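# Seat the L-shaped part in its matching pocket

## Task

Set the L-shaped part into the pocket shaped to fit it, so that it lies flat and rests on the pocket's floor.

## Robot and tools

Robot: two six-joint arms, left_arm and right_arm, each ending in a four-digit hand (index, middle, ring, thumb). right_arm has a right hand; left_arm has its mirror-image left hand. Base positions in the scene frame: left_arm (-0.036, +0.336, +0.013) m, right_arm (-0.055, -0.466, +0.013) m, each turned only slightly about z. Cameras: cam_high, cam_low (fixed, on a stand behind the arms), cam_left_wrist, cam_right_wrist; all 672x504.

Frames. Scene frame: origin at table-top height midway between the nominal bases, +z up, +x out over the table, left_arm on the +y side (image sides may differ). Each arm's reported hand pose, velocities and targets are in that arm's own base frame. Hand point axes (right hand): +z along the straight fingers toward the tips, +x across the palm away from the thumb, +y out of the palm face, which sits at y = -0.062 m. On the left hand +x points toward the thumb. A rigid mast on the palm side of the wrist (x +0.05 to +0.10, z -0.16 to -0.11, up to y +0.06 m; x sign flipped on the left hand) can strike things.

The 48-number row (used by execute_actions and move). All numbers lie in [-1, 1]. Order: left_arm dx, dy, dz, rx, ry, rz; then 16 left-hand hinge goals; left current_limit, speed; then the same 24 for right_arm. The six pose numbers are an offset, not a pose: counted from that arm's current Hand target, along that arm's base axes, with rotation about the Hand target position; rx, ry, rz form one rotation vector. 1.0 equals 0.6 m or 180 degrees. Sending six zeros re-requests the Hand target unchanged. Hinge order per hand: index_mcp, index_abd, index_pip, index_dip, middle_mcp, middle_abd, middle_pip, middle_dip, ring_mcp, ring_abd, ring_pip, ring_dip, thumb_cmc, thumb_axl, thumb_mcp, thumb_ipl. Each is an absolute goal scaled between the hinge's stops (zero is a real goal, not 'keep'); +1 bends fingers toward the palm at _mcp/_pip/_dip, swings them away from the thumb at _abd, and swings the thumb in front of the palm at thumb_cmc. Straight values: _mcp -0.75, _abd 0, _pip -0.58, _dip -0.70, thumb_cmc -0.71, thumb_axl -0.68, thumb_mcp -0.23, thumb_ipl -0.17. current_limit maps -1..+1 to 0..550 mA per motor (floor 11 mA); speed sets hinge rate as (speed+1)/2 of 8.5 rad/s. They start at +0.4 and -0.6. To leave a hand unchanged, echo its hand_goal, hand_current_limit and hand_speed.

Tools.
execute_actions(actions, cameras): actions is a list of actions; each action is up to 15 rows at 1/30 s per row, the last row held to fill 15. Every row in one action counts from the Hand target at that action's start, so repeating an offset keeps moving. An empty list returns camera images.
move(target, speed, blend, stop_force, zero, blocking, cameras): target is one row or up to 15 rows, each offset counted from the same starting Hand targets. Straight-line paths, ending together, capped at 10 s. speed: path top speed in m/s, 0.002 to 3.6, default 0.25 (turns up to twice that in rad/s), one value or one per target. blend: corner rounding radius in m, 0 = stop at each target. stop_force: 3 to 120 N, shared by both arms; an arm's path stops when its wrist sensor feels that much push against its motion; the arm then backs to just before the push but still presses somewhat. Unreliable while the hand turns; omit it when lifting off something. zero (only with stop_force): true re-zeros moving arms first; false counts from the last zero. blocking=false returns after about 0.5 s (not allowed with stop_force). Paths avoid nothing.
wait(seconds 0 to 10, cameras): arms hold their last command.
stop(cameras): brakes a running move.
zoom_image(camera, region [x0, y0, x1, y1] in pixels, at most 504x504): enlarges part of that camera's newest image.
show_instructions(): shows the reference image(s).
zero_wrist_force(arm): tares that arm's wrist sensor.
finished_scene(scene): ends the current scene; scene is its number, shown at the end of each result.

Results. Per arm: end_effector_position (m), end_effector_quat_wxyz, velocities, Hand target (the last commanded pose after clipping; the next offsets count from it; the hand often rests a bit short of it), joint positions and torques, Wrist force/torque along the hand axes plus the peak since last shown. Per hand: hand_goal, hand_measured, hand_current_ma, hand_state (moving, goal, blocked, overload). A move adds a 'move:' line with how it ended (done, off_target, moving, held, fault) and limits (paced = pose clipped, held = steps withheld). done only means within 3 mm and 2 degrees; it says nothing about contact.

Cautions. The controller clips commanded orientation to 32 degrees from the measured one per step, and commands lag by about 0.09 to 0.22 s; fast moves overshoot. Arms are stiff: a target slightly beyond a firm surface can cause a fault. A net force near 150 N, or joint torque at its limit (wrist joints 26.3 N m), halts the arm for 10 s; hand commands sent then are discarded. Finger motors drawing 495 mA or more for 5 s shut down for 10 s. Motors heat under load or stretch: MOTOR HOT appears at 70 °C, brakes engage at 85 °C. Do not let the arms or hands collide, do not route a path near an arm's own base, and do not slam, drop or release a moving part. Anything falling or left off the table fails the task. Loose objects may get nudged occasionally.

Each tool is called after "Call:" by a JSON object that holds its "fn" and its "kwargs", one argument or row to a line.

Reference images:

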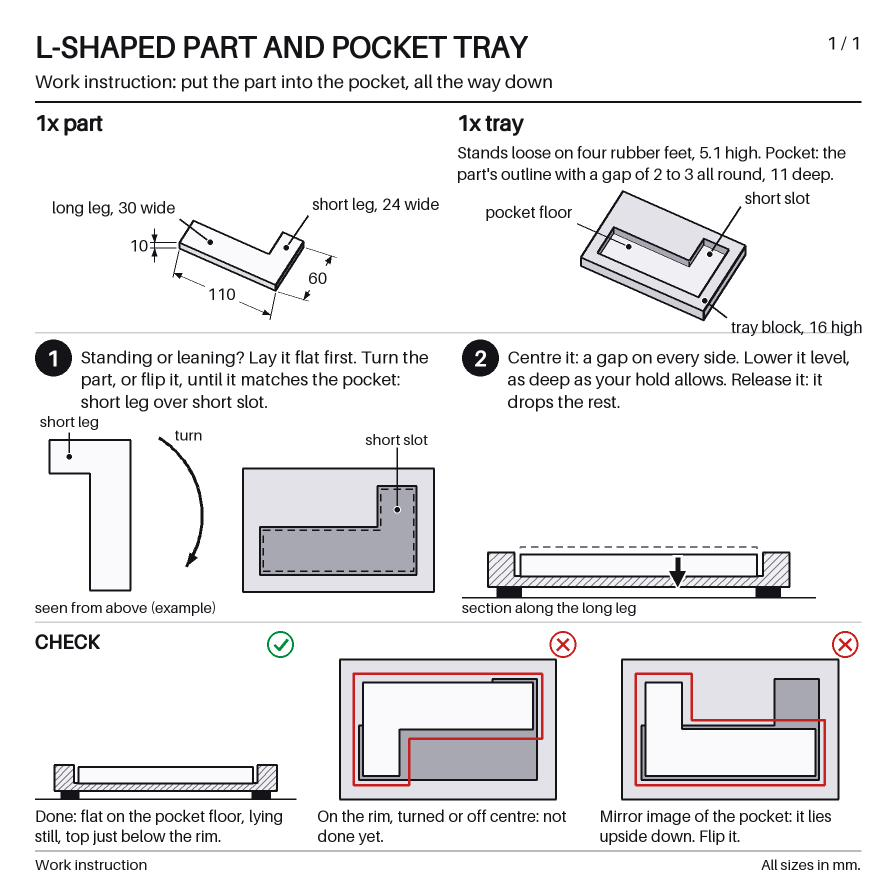

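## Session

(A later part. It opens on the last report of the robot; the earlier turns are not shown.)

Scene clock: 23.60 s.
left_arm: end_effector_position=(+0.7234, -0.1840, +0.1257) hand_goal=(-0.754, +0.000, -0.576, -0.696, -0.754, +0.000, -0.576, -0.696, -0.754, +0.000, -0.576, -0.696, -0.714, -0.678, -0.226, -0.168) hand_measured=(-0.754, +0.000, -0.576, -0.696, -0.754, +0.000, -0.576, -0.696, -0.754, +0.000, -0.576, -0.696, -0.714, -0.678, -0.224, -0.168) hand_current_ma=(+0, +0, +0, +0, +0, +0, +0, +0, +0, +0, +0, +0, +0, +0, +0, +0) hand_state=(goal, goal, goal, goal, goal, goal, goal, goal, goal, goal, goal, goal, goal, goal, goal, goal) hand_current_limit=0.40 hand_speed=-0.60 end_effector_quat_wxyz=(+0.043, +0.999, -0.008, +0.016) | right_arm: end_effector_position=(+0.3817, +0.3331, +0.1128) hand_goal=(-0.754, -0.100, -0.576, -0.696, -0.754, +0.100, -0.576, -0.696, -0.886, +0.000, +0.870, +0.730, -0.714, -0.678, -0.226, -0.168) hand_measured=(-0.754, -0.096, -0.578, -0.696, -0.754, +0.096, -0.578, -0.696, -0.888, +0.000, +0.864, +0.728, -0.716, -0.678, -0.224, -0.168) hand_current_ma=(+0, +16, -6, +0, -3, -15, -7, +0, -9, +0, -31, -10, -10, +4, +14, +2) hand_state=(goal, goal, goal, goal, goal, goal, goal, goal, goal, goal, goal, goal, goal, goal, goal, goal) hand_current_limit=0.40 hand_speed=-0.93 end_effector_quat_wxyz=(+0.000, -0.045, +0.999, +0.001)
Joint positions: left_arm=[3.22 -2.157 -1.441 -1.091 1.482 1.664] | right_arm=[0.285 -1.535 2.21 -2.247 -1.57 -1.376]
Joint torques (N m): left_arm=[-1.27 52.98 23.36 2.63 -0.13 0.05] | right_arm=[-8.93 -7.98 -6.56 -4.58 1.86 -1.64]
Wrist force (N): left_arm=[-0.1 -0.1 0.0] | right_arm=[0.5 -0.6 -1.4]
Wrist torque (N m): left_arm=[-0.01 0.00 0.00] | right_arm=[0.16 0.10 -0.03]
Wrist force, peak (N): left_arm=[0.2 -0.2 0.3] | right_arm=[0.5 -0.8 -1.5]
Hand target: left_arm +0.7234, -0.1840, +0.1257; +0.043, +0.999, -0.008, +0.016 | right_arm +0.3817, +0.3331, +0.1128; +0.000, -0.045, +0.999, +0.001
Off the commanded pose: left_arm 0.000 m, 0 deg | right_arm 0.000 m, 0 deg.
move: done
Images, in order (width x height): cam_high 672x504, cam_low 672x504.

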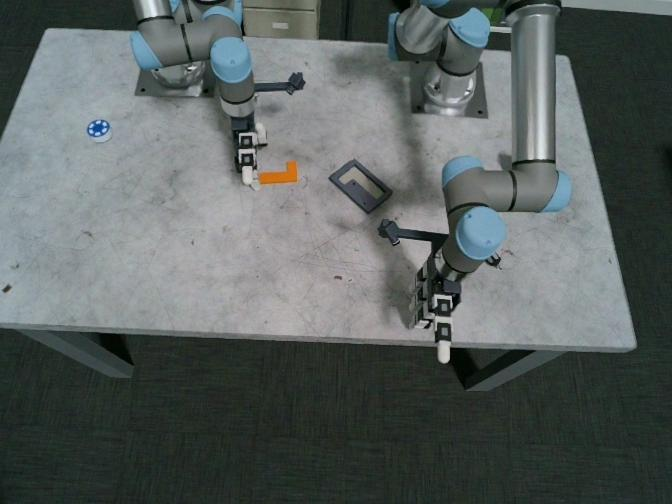

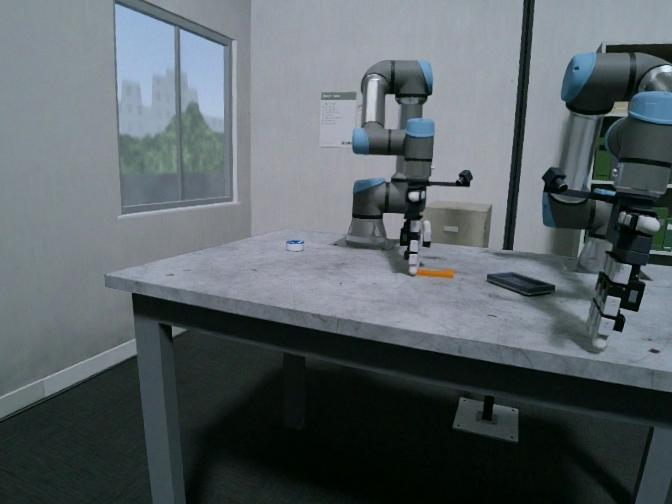

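Call:
{"fn": "move", "kwargs": {
  "target": [
    [0,0,0,0,0,0,-0.754,0,-0.576,-0.696,-0.754,0,-0.576,-0.696,-0.754,0,-0.576,-0.696,-0.714,-0.678,-0.226,-0.168,0.4,-0.6,-0.0118,0.0945,0.004,0,0,0,-0.754,-0.1,-0.576,-0.696,-0.754,0.1,-0.576,-0.696,-0.886,0,0.87,0.73,-0.714,-0.678,-0.226,-0.168,0.4,-0.93],
    [0,0,0,0,0,0,-0.754,0,-0.576,-0.696,-0.754,0,-0.576,-0.696,-0.754,0,-0.576,-0.696,-0.714,-0.678,-0.226,-0.168,0.4,-0.6,-0.0118,0.0945,0.004,0,0,0,-0.754,0.06,-0.576,-0.696,-0.754,-0.06,-0.576,-0.696,-0.886,0,0.87,0.73,-0.714,-0.678,-0.226,-0.168,0.4,-0.93],
    [0,0,0,0,0,0,-0.754,0,-0.576,-0.696,-0.754,0,-0.576,-0.696,-0.754,0,-0.576,-0.696,-0.714,-0.678,-0.226,-0.168,0.4,-0.6,-0.0118,0.0945,0.034,0,0,0,-0.754,0.06,-0.576,-0.696,-0.754,-0.06,-0.576,-0.696,-0.886,0,0.87,0.73,-0.714,-0.678,-0.226,-0.168,0.4,-0.93]
  ],
  "speed": [0.08, 0.05, 0.04],
  "cameras": ["cam_high", "cam_low", "cam_right_wrist"]
}}

Call:
{"fn": "zoom_image", "kwargs": {
  "camera": "cam_high",
  "region": [240, 135, 320, 195]
}}

Call:
{"fn": "zoom_image", "kwargs": {
  "camera": "cam_low",
  "region": [400, 220, 480, 290]
}}

Call:
{"fn": "zoom_image", "kwargs": {
  "camera": "cam_right_wrist",
  "region": [200, 0, 400, 150]
}}

Scene clock: 28.10 s.
left_arm: end_effector_position=(+0.7234, -0.1840, +0.1257) hand_goal=(-0.754, +0.000, -0.576, -0.696, -0.754, +0.000, -0.576, -0.696, -0.754, +0.000, -0.576, -0.696, -0.714, -0.678, -0.226, -0.168) hand_measured=(-0.754, +0.000, -0.576, -0.696, -0.754, +0.000, -0.576, -0.696, -0.754, +0.000, -0.576, -0.696, -0.714, -0.678, -0.224, -0.168) hand_current_ma=(+0, +0, +0, +0, +0, +0, +0, +0, +0, +0, +0, +0, +0, +0, +0, +0) hand_state=(goal, goal, goal, goal, goal, goal, goal, goal, goal, goal, goal, goal, goal, goal, goal, goal) hand_current_limit=0.40 hand_speed=-0.60 end_effector_quat_wxyz=(+0.043, +0.999, -0.008, +0.016) | right_arm: end_effector_position=(+0.3746, +0.3898, +0.1331) hand_goal=(-0.754, +0.060, -0.576, -0.696, -0.754, -0.060, -0.576, -0.696, -0.886, +0.000, +0.870, +0.730, -0.714, -0.678, -0.226, -0.168) hand_measured=(-0.754, +0.056, -0.578, -0.696, -0.754, -0.056, -0.578, -0.696, -0.888, +0.000, +0.864, +0.728, -0.716, -0.678, -0.224, -0.168) hand_current_ma=(+0, -15, -6, +0, -3, +14, -7, +0, -9, +0, -31, -10, -10, +4, +14, +2) hand_state=(goal, goal, goal, goal, goal, goal, goal, goal, goal, goal, goal, goal, goal, goal, goal, goal) hand_current_limit=0.40 hand_speed=-0.93 end_effector_quat_wxyz=(+0.000, -0.045, +0.999, +0.001) end_effector_velocity=(+0.000, +0.000, +0.002) end_effector_angular_velocity=(-0.002, -0.002, +0.000)
Joint positions: left_arm=[3.22 -2.157 -1.441 -1.091 1.482 1.664] | right_arm=[0.413 -1.502 2.11 -2.18 -1.57 -1.248]
Joint velocities: left_arm=[within noise] | right_arm=[0.001 -0.004 -0.002 0.005 -0.003 0]
Joint torques (N m): left_arm=[-0.89 53.63 23.28 3.21 0.03 0.05] | right_arm=[5.22 -37.15 -34.55 0.16 -0.44 0.67]
Wrist force (N): left_arm=[0.0 0.2 -0.1] | right_arm=[0.7 -0.6 -0.9]
Wrist torque (N m): left_arm=[0.04 -0.01 0.00] | right_arm=[0.13 0.03 -0.21]
Wrist force, peak (N): left_arm=[0.1 -0.4 -0.1] | right_arm=[0.6 -0.7 -1.8]
Hand target: left_arm +0.7234, -0.1840, +0.1257; +0.043, +0.999, -0.008, +0.016 | right_arm +0.3747, +0.3898, +0.1332; +0.000, -0.045, +0.999, +0.001
Off the commanded pose: left_arm 0.000 m, 0 deg | right_arm 0.000 m, 0 deg.
move: done
Images, in order (width x height): cam_high 672x504, cam_low 672x504, cam_right_wrist 672x504.

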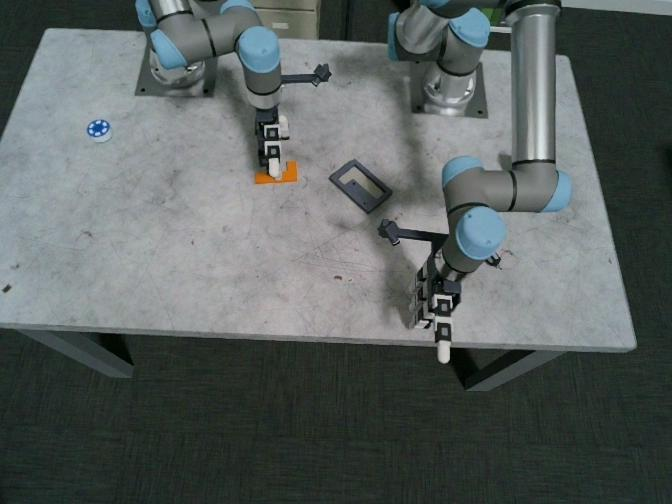

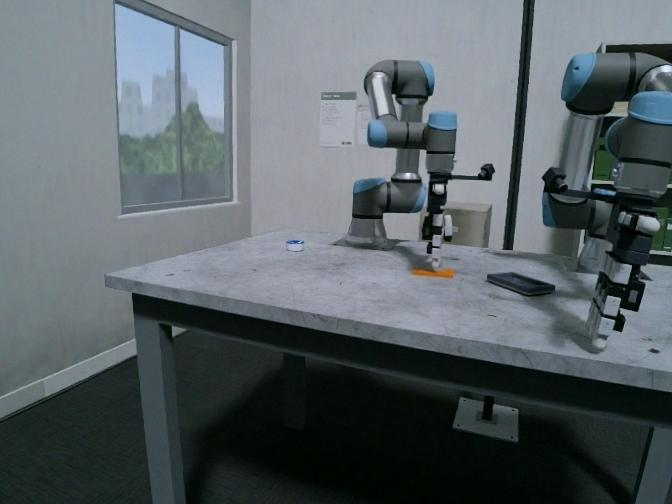

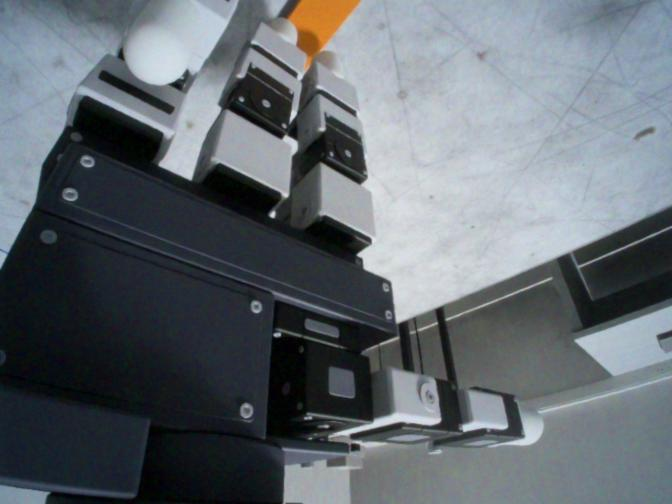

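Scaled by 6.300 from the camera's 672x504 image, which has a finer 960x720 frame.

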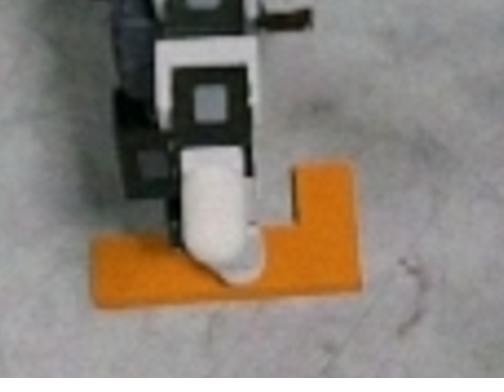

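Scaled by 6.300 from the camera's 672x504 image, which has a finer 960x720 frame.

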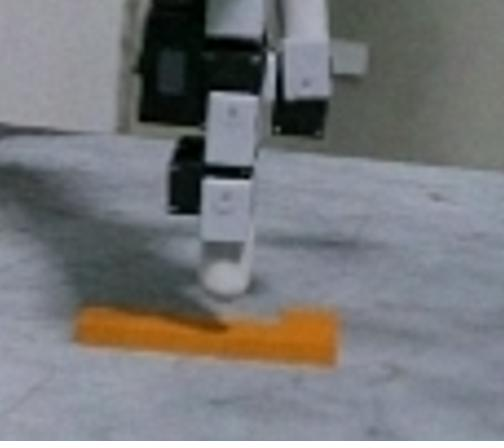

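Scaled by 2.520 from the camera's 672x504 image, which has a finer 960x720 frame.

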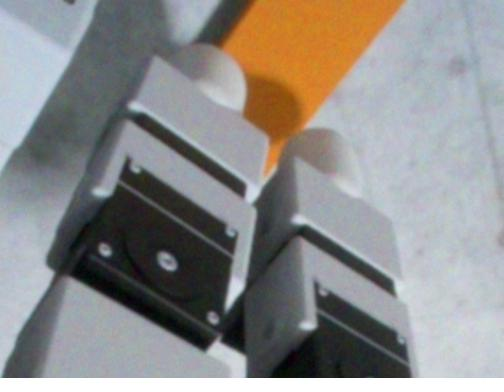

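Call:
{"fn": "move", "kwargs": {
  "target": [
    [0,0,0,0,0,0,-0.754,0,-0.576,-0.696,-0.754,0,-0.576,-0.696,-0.754,0,-0.576,-0.696,-0.714,-0.678,-0.226,-0.168,0.4,-0.6,0,0,0,0,0,0,-0.754,-0.1,-0.576,-0.696,-0.754,0.1,-0.576,-0.696,-0.886,0,0.87,0.73,-0.714,-0.678,-0.226,-0.168,0.4,-0.9],
    [0,0,0,0,0,0,-0.754,0,-0.576,-0.696,-0.754,0,-0.576,-0.696,-0.754,0,-0.576,-0.696,-0.714,-0.678,-0.226,-0.168,0.4,-0.6,0,0,-0.036,0,0,0,-0.754,-0.1,-0.576,-0.696,-0.754,0.1,-0.576,-0.696,-0.886,0,0.87,0.73,-0.714,-0.678,-0.226,-0.168,0.4,-0.9],
    [0,0,0,0,0,0,-0.754,0,-0.576,-0.696,-0.754,0,-0.576,-0.696,-0.754,0,-0.576,-0.696,-0.714,-0.678,-0.226,-0.168,0.4,-0.6,0,0,-0.036,0,0,0,-0.754,0.06,-0.576,-0.696,-0.754,-0.06,-0.576,-0.696,-0.886,0,0.87,0.73,-0.714,-0.678,-0.226,-0.168,0.4,-0.94]
  ],
  "speed": 0.05,
  "cameras": ["cam_high", "cam_low", "cam_right_wrist"]
}}

Call:
{"fn": "zoom_image", "kwargs": {
  "camera": "cam_high",
  "region": [240, 135, 320, 195]
}}

Call:
{"fn": "zoom_image", "kwargs": {
  "camera": "cam_low",
  "region": [400, 220, 480, 290]
}}

Call:
{"fn": "zoom_image", "kwargs": {
  "camera": "cam_right_wrist",
  "region": [200, 0, 400, 150]
}}

Scene clock: 31.07 s.
left_arm: end_effector_position=(+0.7234, -0.1840, +0.1257) hand_goal=(-0.754, +0.000, -0.576, -0.696, -0.754, +0.000, -0.576, -0.696, -0.754, +0.000, -0.576, -0.696, -0.714, -0.678, -0.226, -0.168) hand_measured=(-0.754, +0.000, -0.576, -0.696, -0.754, +0.000, -0.576, -0.696, -0.754, +0.000, -0.576, -0.696, -0.714, -0.678, -0.224, -0.168) hand_current_ma=(+0, +0, +0, +0, +0, +0, +0, +0, +0, +0, +0, +0, +0, +0, +0, +0) hand_state=(goal, goal, goal, goal, goal, goal, goal, goal, goal, goal, goal, goal, goal, goal, goal, goal) hand_current_limit=0.40 hand_speed=-0.60 end_effector_quat_wxyz=(+0.043, +0.999, -0.008, +0.016) | right_arm: end_effector_position=(+0.3747, +0.3898, +0.1116) hand_goal=(-0.754, +0.060, -0.576, -0.696, -0.754, -0.060, -0.576, -0.696, -0.886, +0.000, +0.870, +0.730, -0.714, -0.678, -0.226, -0.168) hand_measured=(-0.754, -0.018, -0.578, -0.696, -0.754, +0.012, -0.578, -0.696, -0.888, +0.000, +0.864, +0.728, -0.716, -0.678, -0.224, -0.168) hand_current_ma=(+0, -328, -6, +0, -3, +303, -7, +0, -9, +0, -31, -10, -10, +4, +14, +2) hand_state=(goal, blocked, goal, goal, goal, blocked, goal, goal, goal, goal, goal, goal, goal, goal, goal, goal) hand_current_limit=0.40 hand_speed=-0.94 end_effector_quat_wxyz=(+0.000, -0.045, +0.999, +0.001)
Joint positions: left_arm=[3.22 -2.157 -1.441 -1.091 1.482 1.664] | right_arm=[0.413 -1.467 2.139 -2.244 -1.57 -1.248]
Joint torques (N m): left_arm=[-1.2 52.93 23.19 3.01 0.13 -0.04] | right_arm=[7.42 -10.8 -6.5 -4.68 -1.03 1.37]
Wrist force (N): left_arm=[-0.1 0.0 -0.1] | right_arm=[0.7 -0.6 -1.0]
Wrist torque (N m): left_arm=[0.01 0.01 -0.01] | right_arm=[0.15 0.07 -0.20]
Wrist force, peak (N): left_arm=[0.0 -0.4 0.0] | right_arm=[0.4 -0.5 -1.7]
Hand target: left_arm +0.7234, -0.1840, +0.1257; +0.043, +0.999, -0.008, +0.016 | right_arm +0.3747, +0.3898, +0.1116; +0.000, -0.045, +0.999, +0.001
Off the commanded pose: left_arm 0.000 m, 0 deg | right_arm 0.000 m, 0 deg.
move: done
Images, in order (width x height): cam_high 672x504, cam_low 672x504, cam_right_wrist 672x504.

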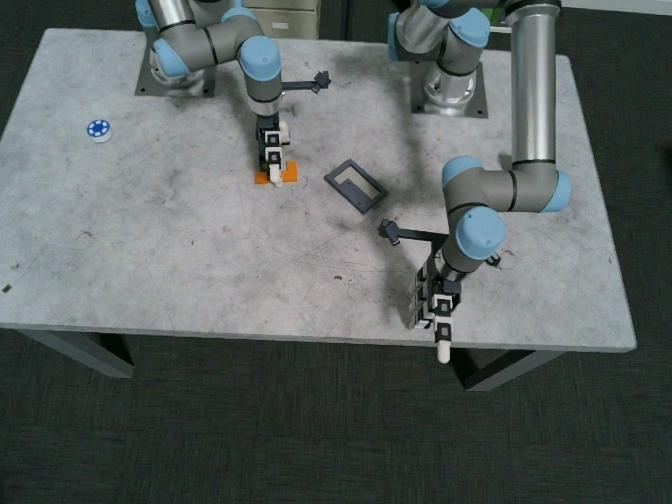

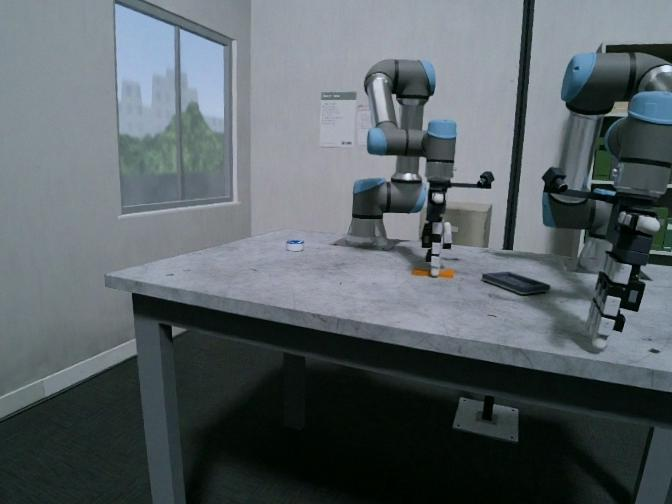

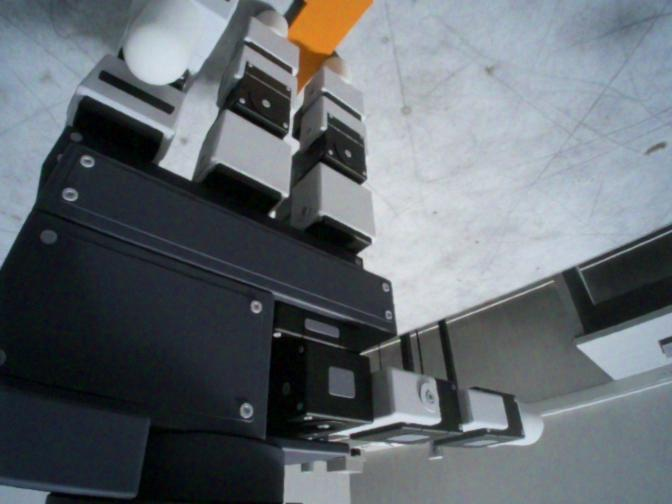

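Scaled by 6.300 from the camera's 672x504 image, which has a finer 960x720 frame.

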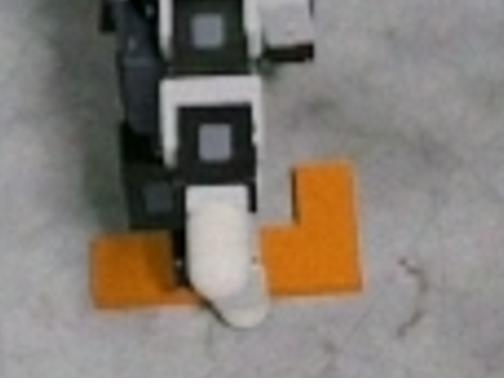

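Scaled by 6.300 from the camera's 672x504 image, which has a finer 960x720 frame.

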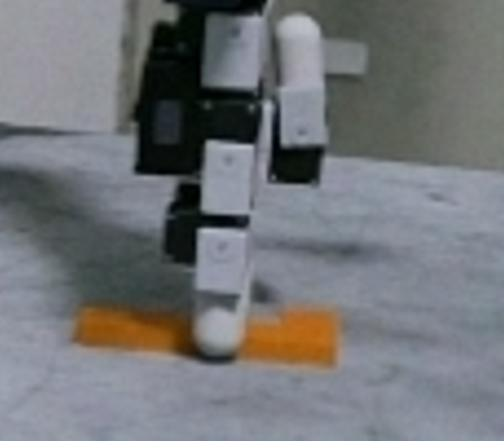

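Scaled by 2.520 from the camera's 672x504 image, which has a finer 960x720 frame.

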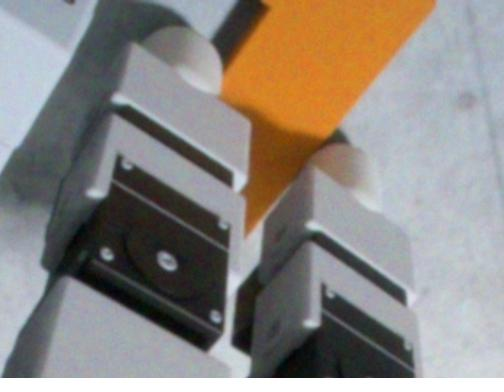

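Call:
{"fn": "move", "kwargs": {
  "target": [0,0,0,0,0,0,-0.754,0,-0.576,-0.696,-0.754,0,-0.576,-0.696,-0.754,0,-0.576,-0.696,-0.714,-0.678,-0.226,-0.168,0.4,-0.6,0,0,0.09,0,0,0,-0.754,0.06,-0.576,-0.696,-0.754,-0.06,-0.576,-0.696,-0.886,0,0.87,0.73,-0.714,-0.678,-0.226,-0.168,0.4,-0.94],
  "speed": 0.06,
  "cameras": ["cam_high", "cam_low"]
}}

Call:
{"fn": "zoom_image", "kwargs": {
  "camera": "cam_high",
  "region": [315, 150, 395, 220]
}}

Call:
{"fn": "zoom_image", "kwargs": {
  "camera": "cam_high",
  "region": [240, 125, 320, 195]
}}

Call:
{"fn": "zoom_image", "kwargs": {
  "camera": "cam_low",
  "region": [400, 220, 480, 290]
}}

Scene clock: 33.00 s.
left_arm: end_effector_position=(+0.7234, -0.1840, +0.1257) hand_goal=(-0.754, +0.000, -0.576, -0.696, -0.754, +0.000, -0.576, -0.696, -0.754, +0.000, -0.576, -0.696, -0.714, -0.678, -0.226, -0.168) hand_measured=(-0.754, +0.000, -0.576, -0.696, -0.754, +0.000, -0.576, -0.696, -0.754, +0.000, -0.576, -0.696, -0.714, -0.678, -0.224, -0.168) hand_current_ma=(+0, +0, +0, +0, +0, +0, +0, +0, +0, +0, +0, +0, +0, +0, +0, +0) hand_state=(goal, goal, goal, goal, goal, goal, goal, goal, goal, goal, goal, goal, goal, goal, goal, goal) hand_current_limit=0.40 hand_speed=-0.60 end_effector_quat_wxyz=(+0.043, +0.999, -0.008, +0.016) | right_arm: end_effector_position=(+0.3746, +0.3899, +0.1655) hand_goal=(-0.754, +0.060, -0.576, -0.696, -0.754, -0.060, -0.576, -0.696, -0.886, +0.000, +0.870, +0.730, -0.714, -0.678, -0.226, -0.168) hand_measured=(-0.754, -0.018, -0.578, -0.696, -0.754, +0.012, -0.578, -0.696, -0.888, +0.000, +0.864, +0.728, -0.716, -0.678, -0.224, -0.168) hand_current_ma=(+0, -328, -6, +0, -3, +302, -7, +0, -9, +0, -31, -10, -10, +4, +15, +2) hand_state=(goal, blocked, goal, goal, goal, blocked, goal, goal, goal, goal, goal, goal, goal, goal, goal, goal) hand_current_limit=0.40 hand_speed=-0.94 end_effector_quat_wxyz=(+0.000, -0.045, +0.999, +0.001)
Joint positions: left_arm=[3.22 -2.157 -1.441 -1.091 1.482 1.664] | right_arm=[0.413 -1.549 2.062 -2.085 -1.57 -1.248]
Joint torques (N m): left_arm=[-0.58 54.07 23.54 3.34 0.21 0.01] | right_arm=[-1.42 -33.73 -32.17 -0.65 -1.73 -1.17]
Wrist force (N): left_arm=[-0.1 -0.1 -0.3] | right_arm=[0.5 -0.7 -1.2]
Wrist torque (N m): left_arm=[0.01 0.01 -0.01] | right_arm=[0.14 0.09 -0.23]
Wrist force, peak (N): left_arm=[-0.2 -0.4 0.0] | right_arm=[0.3 -1.0 -1.3]
Hand target: left_arm +0.7234, -0.1840, +0.1257; +0.043, +0.999, -0.008, +0.016 | right_arm +0.3747, +0.3898, +0.1656; +0.000, -0.045, +0.999, +0.001
Off the commanded pose: left_arm 0.000 m, 0 deg | right_arm 0.000 m, 0 deg.
move: done
Images, in order (width x height): cam_high 672x504, cam_low 672x504.

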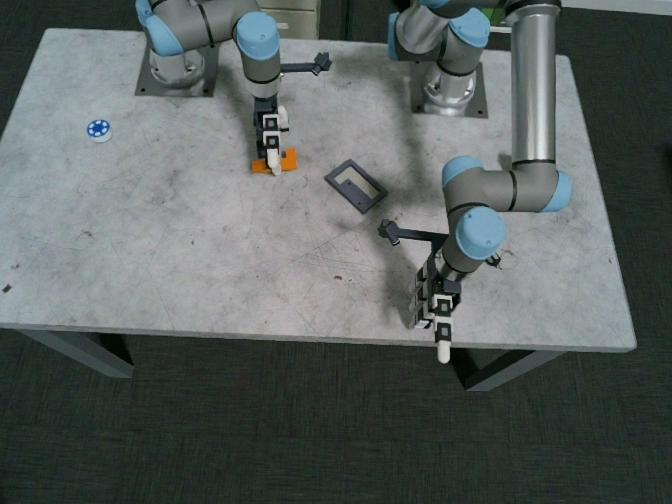

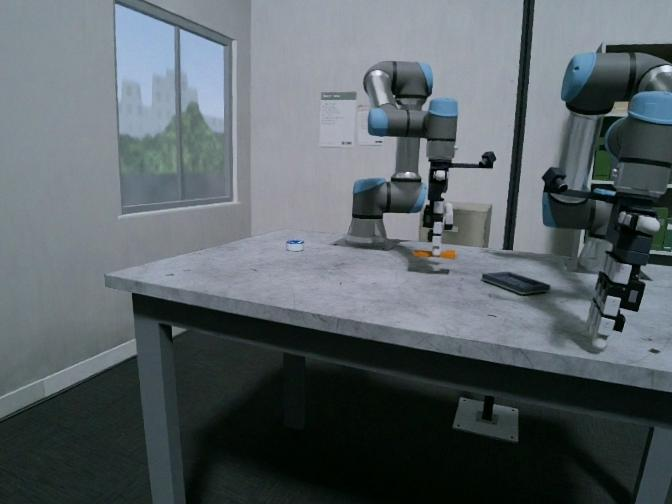

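Scaled by 6.300 from the camera's 672x504 image, which has a finer 960x720 frame.

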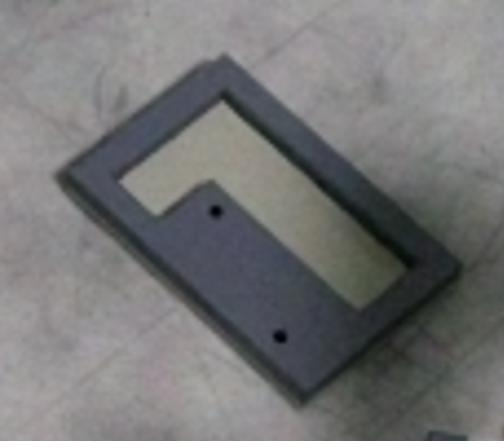

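Scaled by 6.300 from the camera's 672x504 image, which has a finer 960x720 frame.

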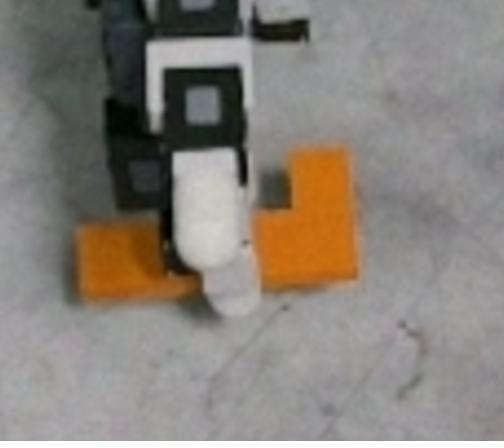

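Scaled by 6.300 from the camera's 672x504 image, which has a finer 960x720 frame.

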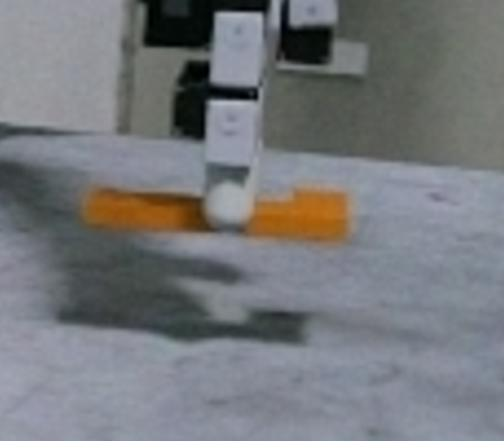

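Call:
{"fn": "move", "kwargs": {
  "target": [
    [0,0,0,0,0,0,-0.754,0,-0.576,-0.696,-0.754,0,-0.576,-0.696,-0.754,0,-0.576,-0.696,-0.714,-0.678,-0.226,-0.168,0.4,-0.6,-0.05,0.1348,0,0,0,0.7078,-0.754,0.06,-0.576,-0.696,-0.754,-0.06,-0.576,-0.696,-0.886,0,0.87,0.73,-0.714,-0.678,-0.226,-0.168,0.4,-0.94],
    [0,0,0,0,0,0,-0.754,0,-0.576,-0.696,-0.754,0,-0.576,-0.696,-0.754,0,-0.576,-0.696,-0.714,-0.678,-0.226,-0.168,0.4,-0.6,-0.05,0.1348,-0.0382,0,0,0.7078,-0.754,0.06,-0.576,-0.696,-0.754,-0.06,-0.576,-0.696,-0.886,0,0.87,0.73,-0.714,-0.678,-0.226,-0.168,0.4,-0.94]
  ],
  "speed": [0.4, 0.08],
  "cameras": ["cam_high", "cam_low", "cam_left_wrist"]
}}

Call:
{"fn": "zoom_image", "kwargs": {
  "camera": "cam_high",
  "region": [315, 150, 395, 220]
}}

Call:
{"fn": "zoom_image", "kwargs": {
  "camera": "cam_low",
  "region": [470, 240, 570, 310]
}}

Scene clock: 39.37 s.
left_arm: end_effector_position=(+0.7234, -0.1840, +0.1257) hand_goal=(-0.754, +0.000, -0.576, -0.696, -0.754, +0.000, -0.576, -0.696, -0.754, +0.000, -0.576, -0.696, -0.714, -0.678, -0.226, -0.168) hand_measured=(-0.754, +0.000, -0.576, -0.696, -0.754, +0.000, -0.576, -0.696, -0.754, +0.000, -0.576, -0.696, -0.714, -0.678, -0.224, -0.168) hand_current_ma=(+0, +0, +0, +0, +0, +0, +0, +0, +0, +0, +0, +0, +0, +0, +0, +0) hand_state=(goal, goal, goal, goal, goal, goal, goal, goal, goal, goal, goal, goal, goal, goal, goal, goal) hand_current_limit=0.40 hand_speed=-0.60 end_effector_quat_wxyz=(+0.043, +0.999, -0.008, +0.016) | right_arm: end_effector_position=(+0.3447, +0.4707, +0.1429) hand_goal=(-0.754, +0.060, -0.576, -0.696, -0.754, -0.060, -0.576, -0.696, -0.886, +0.000, +0.870, +0.730, -0.714, -0.678, -0.226, -0.168) hand_measured=(-0.754, -0.018, -0.578, -0.696, -0.754, +0.012, -0.578, -0.696, -0.888, +0.000, +0.864, +0.728, -0.716, -0.678, -0.224, -0.168) hand_current_ma=(+0, -328, -6, +0, -2, +302, -7, +0, -9, +0, -31, -10, -9, +4, +15, +2) hand_state=(goal, blocked, goal, goal, goal, blocked, goal, goal, goal, goal, goal, goal, goal, goal, goal, goal) hand_current_limit=0.40 hand_speed=-0.94 end_effector_quat_wxyz=(+0.000, +0.915, -0.402, -0.001)
Joint positions: left_arm=[3.22 -2.157 -1.441 -1.091 1.482 1.664] | right_arm=[0.678 -1.092 1.533 -2.01 -1.57 -3.206]
Joint torques (N m): left_arm=[-1.41 53.99 23.69 3.43 0.34 0.38] | right_arm=[9.28 -29.13 -9.12 -4.43 2.14 -1.61]
Wrist force (N): left_arm=[0.2 -0.1 0.2] | right_arm=[0.0 -1.1 -1.0]
Wrist torque (N m): left_arm=[-0.02 -0.02 0.02] | right_arm=[0.09 0.17 -0.10]
Wrist force, peak (N): left_arm=[-0.1 0.2 -0.4] | right_arm=[0.2 -1.1 -1.8]
Hand target: left_arm +0.7234, -0.1840, +0.1257; +0.043, +0.999, -0.008, +0.016 | right_arm +0.3447, +0.4707, +0.1427; +0.000, +0.915, -0.402, -0.001
Off the commanded pose: left_arm 0.000 m, 0 deg | right_arm 0.000 m, 0 deg.
move: done
Images, in order (width x height): cam_high 672x504, cam_low 672x504, cam_left_wrist 672x504.

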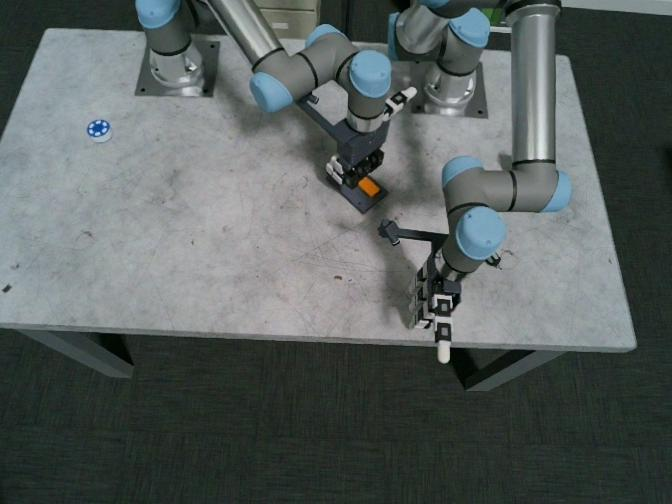

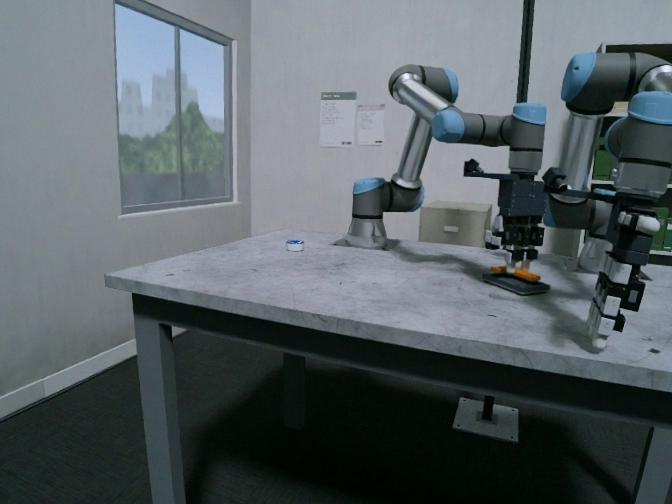

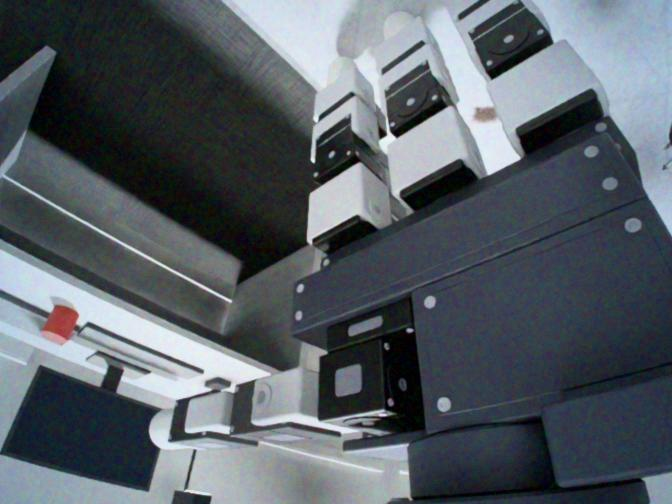

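Scaled by 6.300 from the camera's 672x504 image, which has a finer 960x720 frame.

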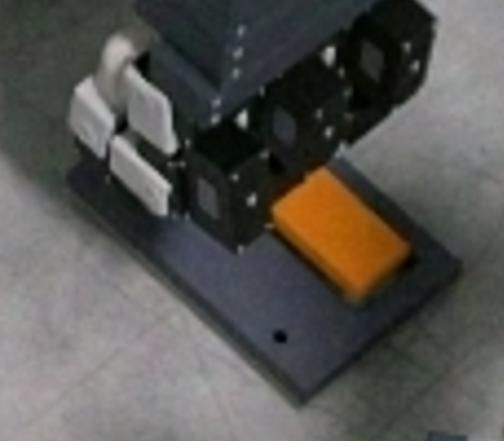

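Scaled by 5.040 from the camera's 672x504 image, which has a finer 960x720 frame.

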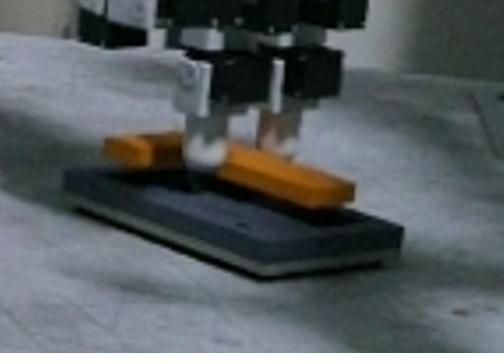

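Call:
{"fn": "move", "kwargs": {
  "target": [0,0,0,0,0,0,-0.754,0,-0.576,-0.696,-0.754,0,-0.576,-0.696,-0.754,0,-0.576,-0.696,-0.714,-0.678,-0.226,-0.168,0.4,-0.6,-0.0015,0.0014,-0.0125,0,0,0,-0.754,0.06,-0.576,-0.696,-0.754,-0.06,-0.576,-0.696,-0.886,0,0.87,0.73,-0.714,-0.678,-0.226,-0.168,0.4,-0.94],
  "speed": 0.03,
  "stop_force": 3,
  "cameras": ["cam_high", "cam_low"]
}}

Call:
{"fn": "zoom_image", "kwargs": {
  "camera": "cam_high",
  "region": [345, 172, 395, 217]
}}

Call:
{"fn": "zoom_image", "kwargs": {
  "camera": "cam_low",
  "region": [475, 255, 560, 305]
}}

Scene clock: 42.20 s.
left_arm: end_effector_position=(+0.7234, -0.1840, +0.1257) hand_goal=(-0.754, +0.000, -0.576, -0.696, -0.754, +0.000, -0.576, -0.696, -0.754, +0.000, -0.576, -0.696, -0.714, -0.678, -0.226, -0.168) hand_measured=(-0.754, +0.000, -0.576, -0.696, -0.754, +0.000, -0.576, -0.696, -0.754, +0.000, -0.576, -0.696, -0.714, -0.678, -0.224, -0.168) hand_current_ma=(+0, +0, +0, +0, +0, +0, +0, +0, +0, +0, +0, +0, +0, +0, +0, +0) hand_state=(goal, goal, goal, goal, goal, goal, goal, goal, goal, goal, goal, goal, goal, goal, goal, goal) hand_current_limit=0.40 hand_speed=-0.60 end_effector_quat_wxyz=(+0.043, +0.999, -0.008, +0.016) | right_arm: end_effector_position=(+0.3438, +0.4715, +0.1352) hand_goal=(-0.754, +0.060, -0.576, -0.696, -0.754, -0.060, -0.576, -0.696, -0.886, +0.000, +0.870, +0.730, -0.714, -0.678, -0.226, -0.168) hand_measured=(-0.754, -0.018, -0.578, -0.696, -0.754, +0.012, -0.578, -0.696, -0.888, +0.000, +0.864, +0.728, -0.716, -0.678, -0.224, -0.168) hand_current_ma=(+0, -328, -6, +0, -2, +302, -7, +0, -9, +0, -31, -10, -9, +4, +15, +2) hand_state=(goal, blocked, goal, goal, goal, blocked, goal, goal, goal, goal, goal, goal, goal, goal, goal, goal) hand_current_limit=0.40 hand_speed=-0.94 end_effector_quat_wxyz=(+0.000, +0.915, -0.402, -0.001)
Joint positions: left_arm=[3.22 -2.157 -1.441 -1.091 1.482 1.664] | right_arm=[0.68 -1.084 1.542 -2.027 -1.57 -3.205]
Joint torques (N m): left_arm=[0.64 54.3 23.91 3.65 0.25 0.07] | right_arm=[9.73 -29.96 -8.96 -4.59 1.96 1.74]
Wrist force (N): left_arm=[0.1 0.0 -0.2] | right_arm=[0.2 -0.8 -1.3]
Wrist torque (N m): left_arm=[0.02 -0.01 0.01] | right_arm=[0.16 0.16 -0.27]
Wrist force, peak (N): left_arm=[-0.3 0.1 -0.3] | right_arm=[0.7 -1.4 -1.3]
Hand target: left_arm +0.7234, -0.1840, +0.1257; +0.043, +0.999, -0.008, +0.016 | right_arm +0.3438, +0.4715, +0.1352; +0.000, +0.915, -0.402, -0.001
Off the commanded pose: left_arm 0.000 m, 0 deg | right_arm 0.000 m, 0 deg.
move: done
Images, in order (width x height): cam_high 672x504, cam_low 672x504.

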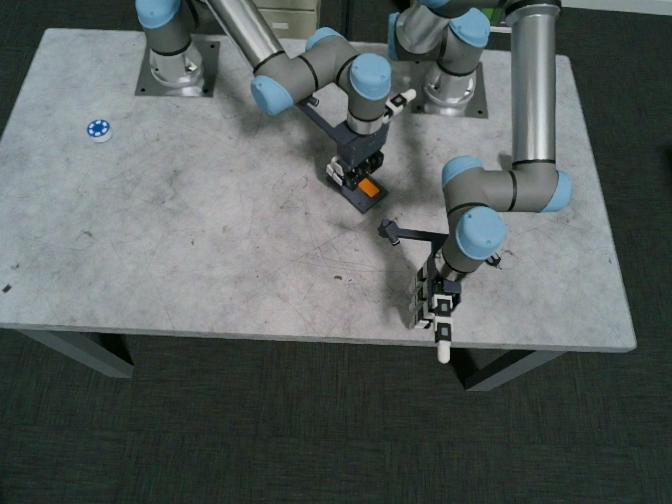

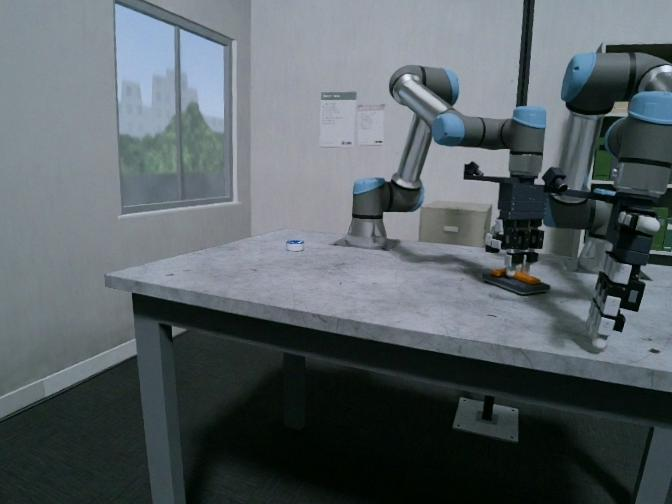

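Scaled by 10.080 from the camera's 672x504 image, which has a finer 960x720 frame.

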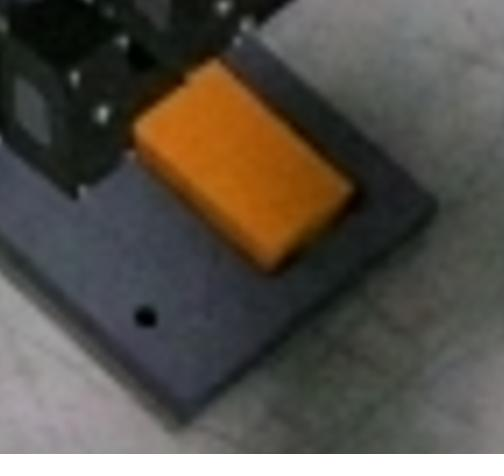

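Scaled by 5.929 from the camera's 672x504 image, which has a finer 960x720 frame.

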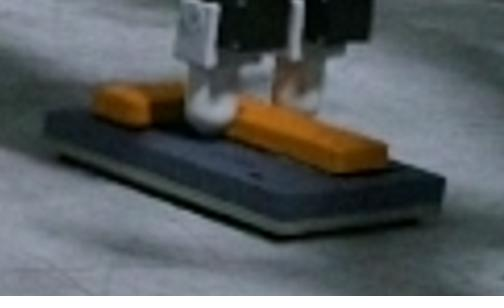

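Call:
{"fn": "move", "kwargs": {
  "target": [
    [0,0,0,0,0,0,-0.754,0,-0.576,-0.696,-0.754,0,-0.576,-0.696,-0.754,0,-0.576,-0.696,-0.714,-0.678,-0.226,-0.168,0.4,-0.6,-0.0045,0.0005,0,0,0,0,-0.754,0.06,-0.576,-0.696,-0.754,-0.06,-0.576,-0.696,-0.886,0,0.87,0.73,-0.714,-0.678,-0.226,-0.168,0.4,-0.94],
    [0,0,0,0,0,0,-0.754,0,-0.576,-0.696,-0.754,0,-0.576,-0.696,-0.754,0,-0.576,-0.696,-0.714,-0.678,-0.226,-0.168,0.4,-0.6,-0.0045,0.0005,-0.0085,0,0,0,-0.754,0.06,-0.576,-0.696,-0.754,-0.06,-0.576,-0.696,-0.886,0,0.87,0.73,-0.714,-0.678,-0.226,-0.168,0.4,-0.94]
  ],
  "speed": 0.015,
  "stop_force": 3,
  "cameras": ["cam_high", "cam_low"]
}}

Call:
{"fn": "zoom_image", "kwargs": {
  "camera": "cam_high",
  "region": [345, 172, 395, 217]
}}

Call:
{"fn": "zoom_image", "kwargs": {
  "camera": "cam_low",
  "region": [475, 255, 560, 305]
}}

Scene clock: 45.03 s.
left_arm: end_effector_position=(+0.7234, -0.1840, +0.1257) hand_goal=(-0.754, +0.000, -0.576, -0.696, -0.754, +0.000, -0.576, -0.696, -0.754, +0.000, -0.576, -0.696, -0.714, -0.678, -0.226, -0.168) hand_measured=(-0.754, +0.000, -0.576, -0.696, -0.754, +0.000, -0.576, -0.696, -0.754, +0.000, -0.576, -0.696, -0.714, -0.678, -0.224, -0.168) hand_current_ma=(+0, +0, +0, +0, +0, +0, +0, +0, +0, +0, +0, +0, +0, +0, +0, +0) hand_state=(goal, goal, goal, goal, goal, goal, goal, goal, goal, goal, goal, goal, goal, goal, goal, goal) hand_current_limit=0.40 hand_speed=-0.60 end_effector_quat_wxyz=(+0.043, +0.999, -0.008, +0.016) | right_arm: end_effector_position=(+0.3411, +0.4719, +0.1301) hand_goal=(-0.754, +0.060, -0.576, -0.696, -0.754, -0.060, -0.576, -0.696, -0.886, +0.000, +0.870, +0.730, -0.714, -0.678, -0.226, -0.168) hand_measured=(-0.754, -0.018, -0.578, -0.696, -0.754, +0.012, -0.578, -0.696, -0.888, +0.000, +0.864, +0.728, -0.716, -0.678, -0.224, -0.168) hand_current_ma=(+0, -328, -6, +0, -2, +302, -7, +0, -9, +0, -31, -10, -9, +4, +15, +2) hand_state=(goal, blocked, goal, goal, goal, blocked, goal, goal, goal, goal, goal, goal, goal, goal, goal, goal) hand_current_limit=0.40 hand_speed=-0.94 end_effector_quat_wxyz=(+0.000, +0.915, -0.402, -0.001)
Joint positions: left_arm=[3.22 -2.157 -1.441 -1.091 1.482 1.664] | right_arm=[0.682 -1.082 1.553 -2.041 -1.57 -3.202]
Joint torques (N m): left_arm=[-1.34 54.95 24.22 3.36 0.28 0.22] | right_arm=[9.46 -28.29 -7.81 -4.4 1.82 1.47]
Wrist force (N): left_arm=[-0.2 0.0 0.0] | right_arm=[0.4 -0.7 -2.6]
Wrist torque (N m): left_arm=[0.01 0.04 -0.02] | right_arm=[0.26 0.14 -0.24]
Wrist force, peak (N): left_arm=[0.1 -0.2 -0.3] | right_arm=[0.2 -1.0 -2.9]
Hand target: left_arm +0.7234, -0.1840, +0.1257; +0.043, +0.999, -0.008, +0.016 | right_arm +0.3411, +0.4718, +0.1301; +0.000, +0.915, -0.402, -0.001
Off the commanded pose: left_arm 0.000 m, 0 deg | right_arm 0.000 m, 0 deg.
move: done
Images, in order (width x height): cam_high 672x504, cam_low 672x504.

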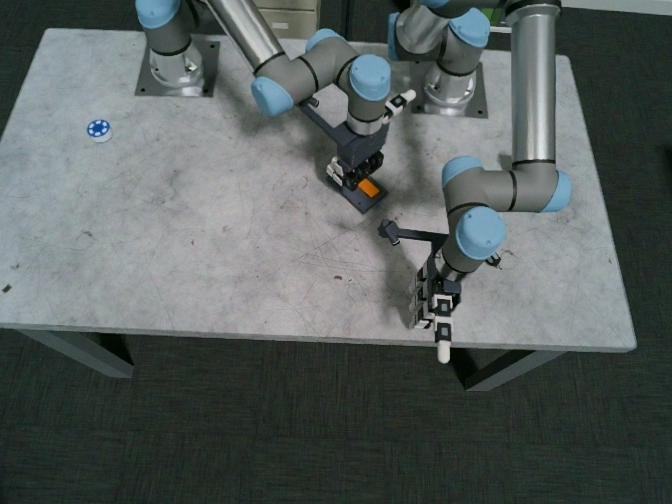

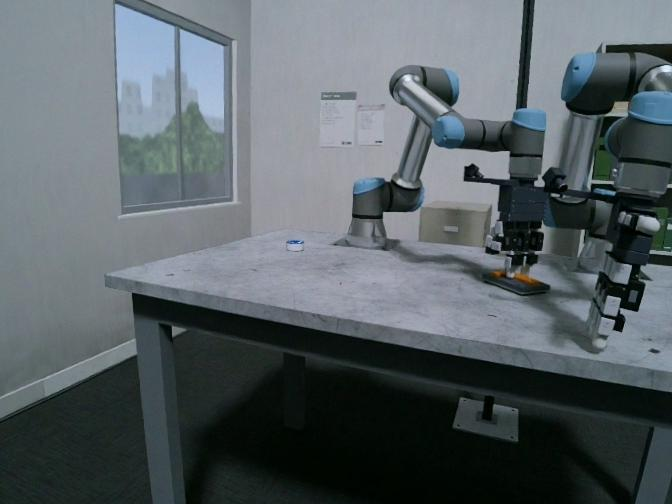

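Scaled by 10.080 from the camera's 672x504 image, which has a finer 960x720 frame.

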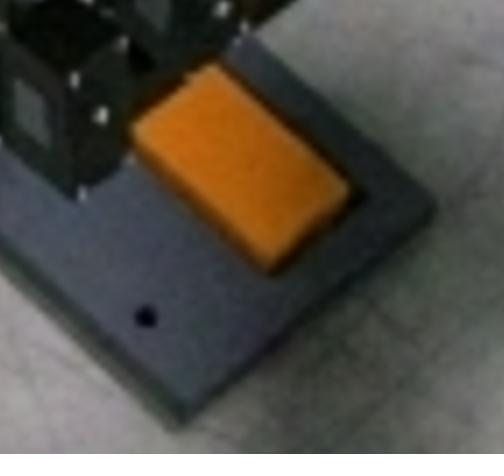

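Scaled by 5.929 from the camera's 672x504 image, which has a finer 960x720 frame.

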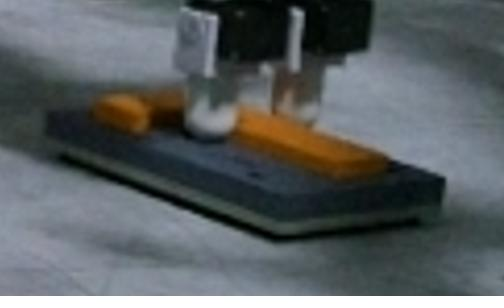

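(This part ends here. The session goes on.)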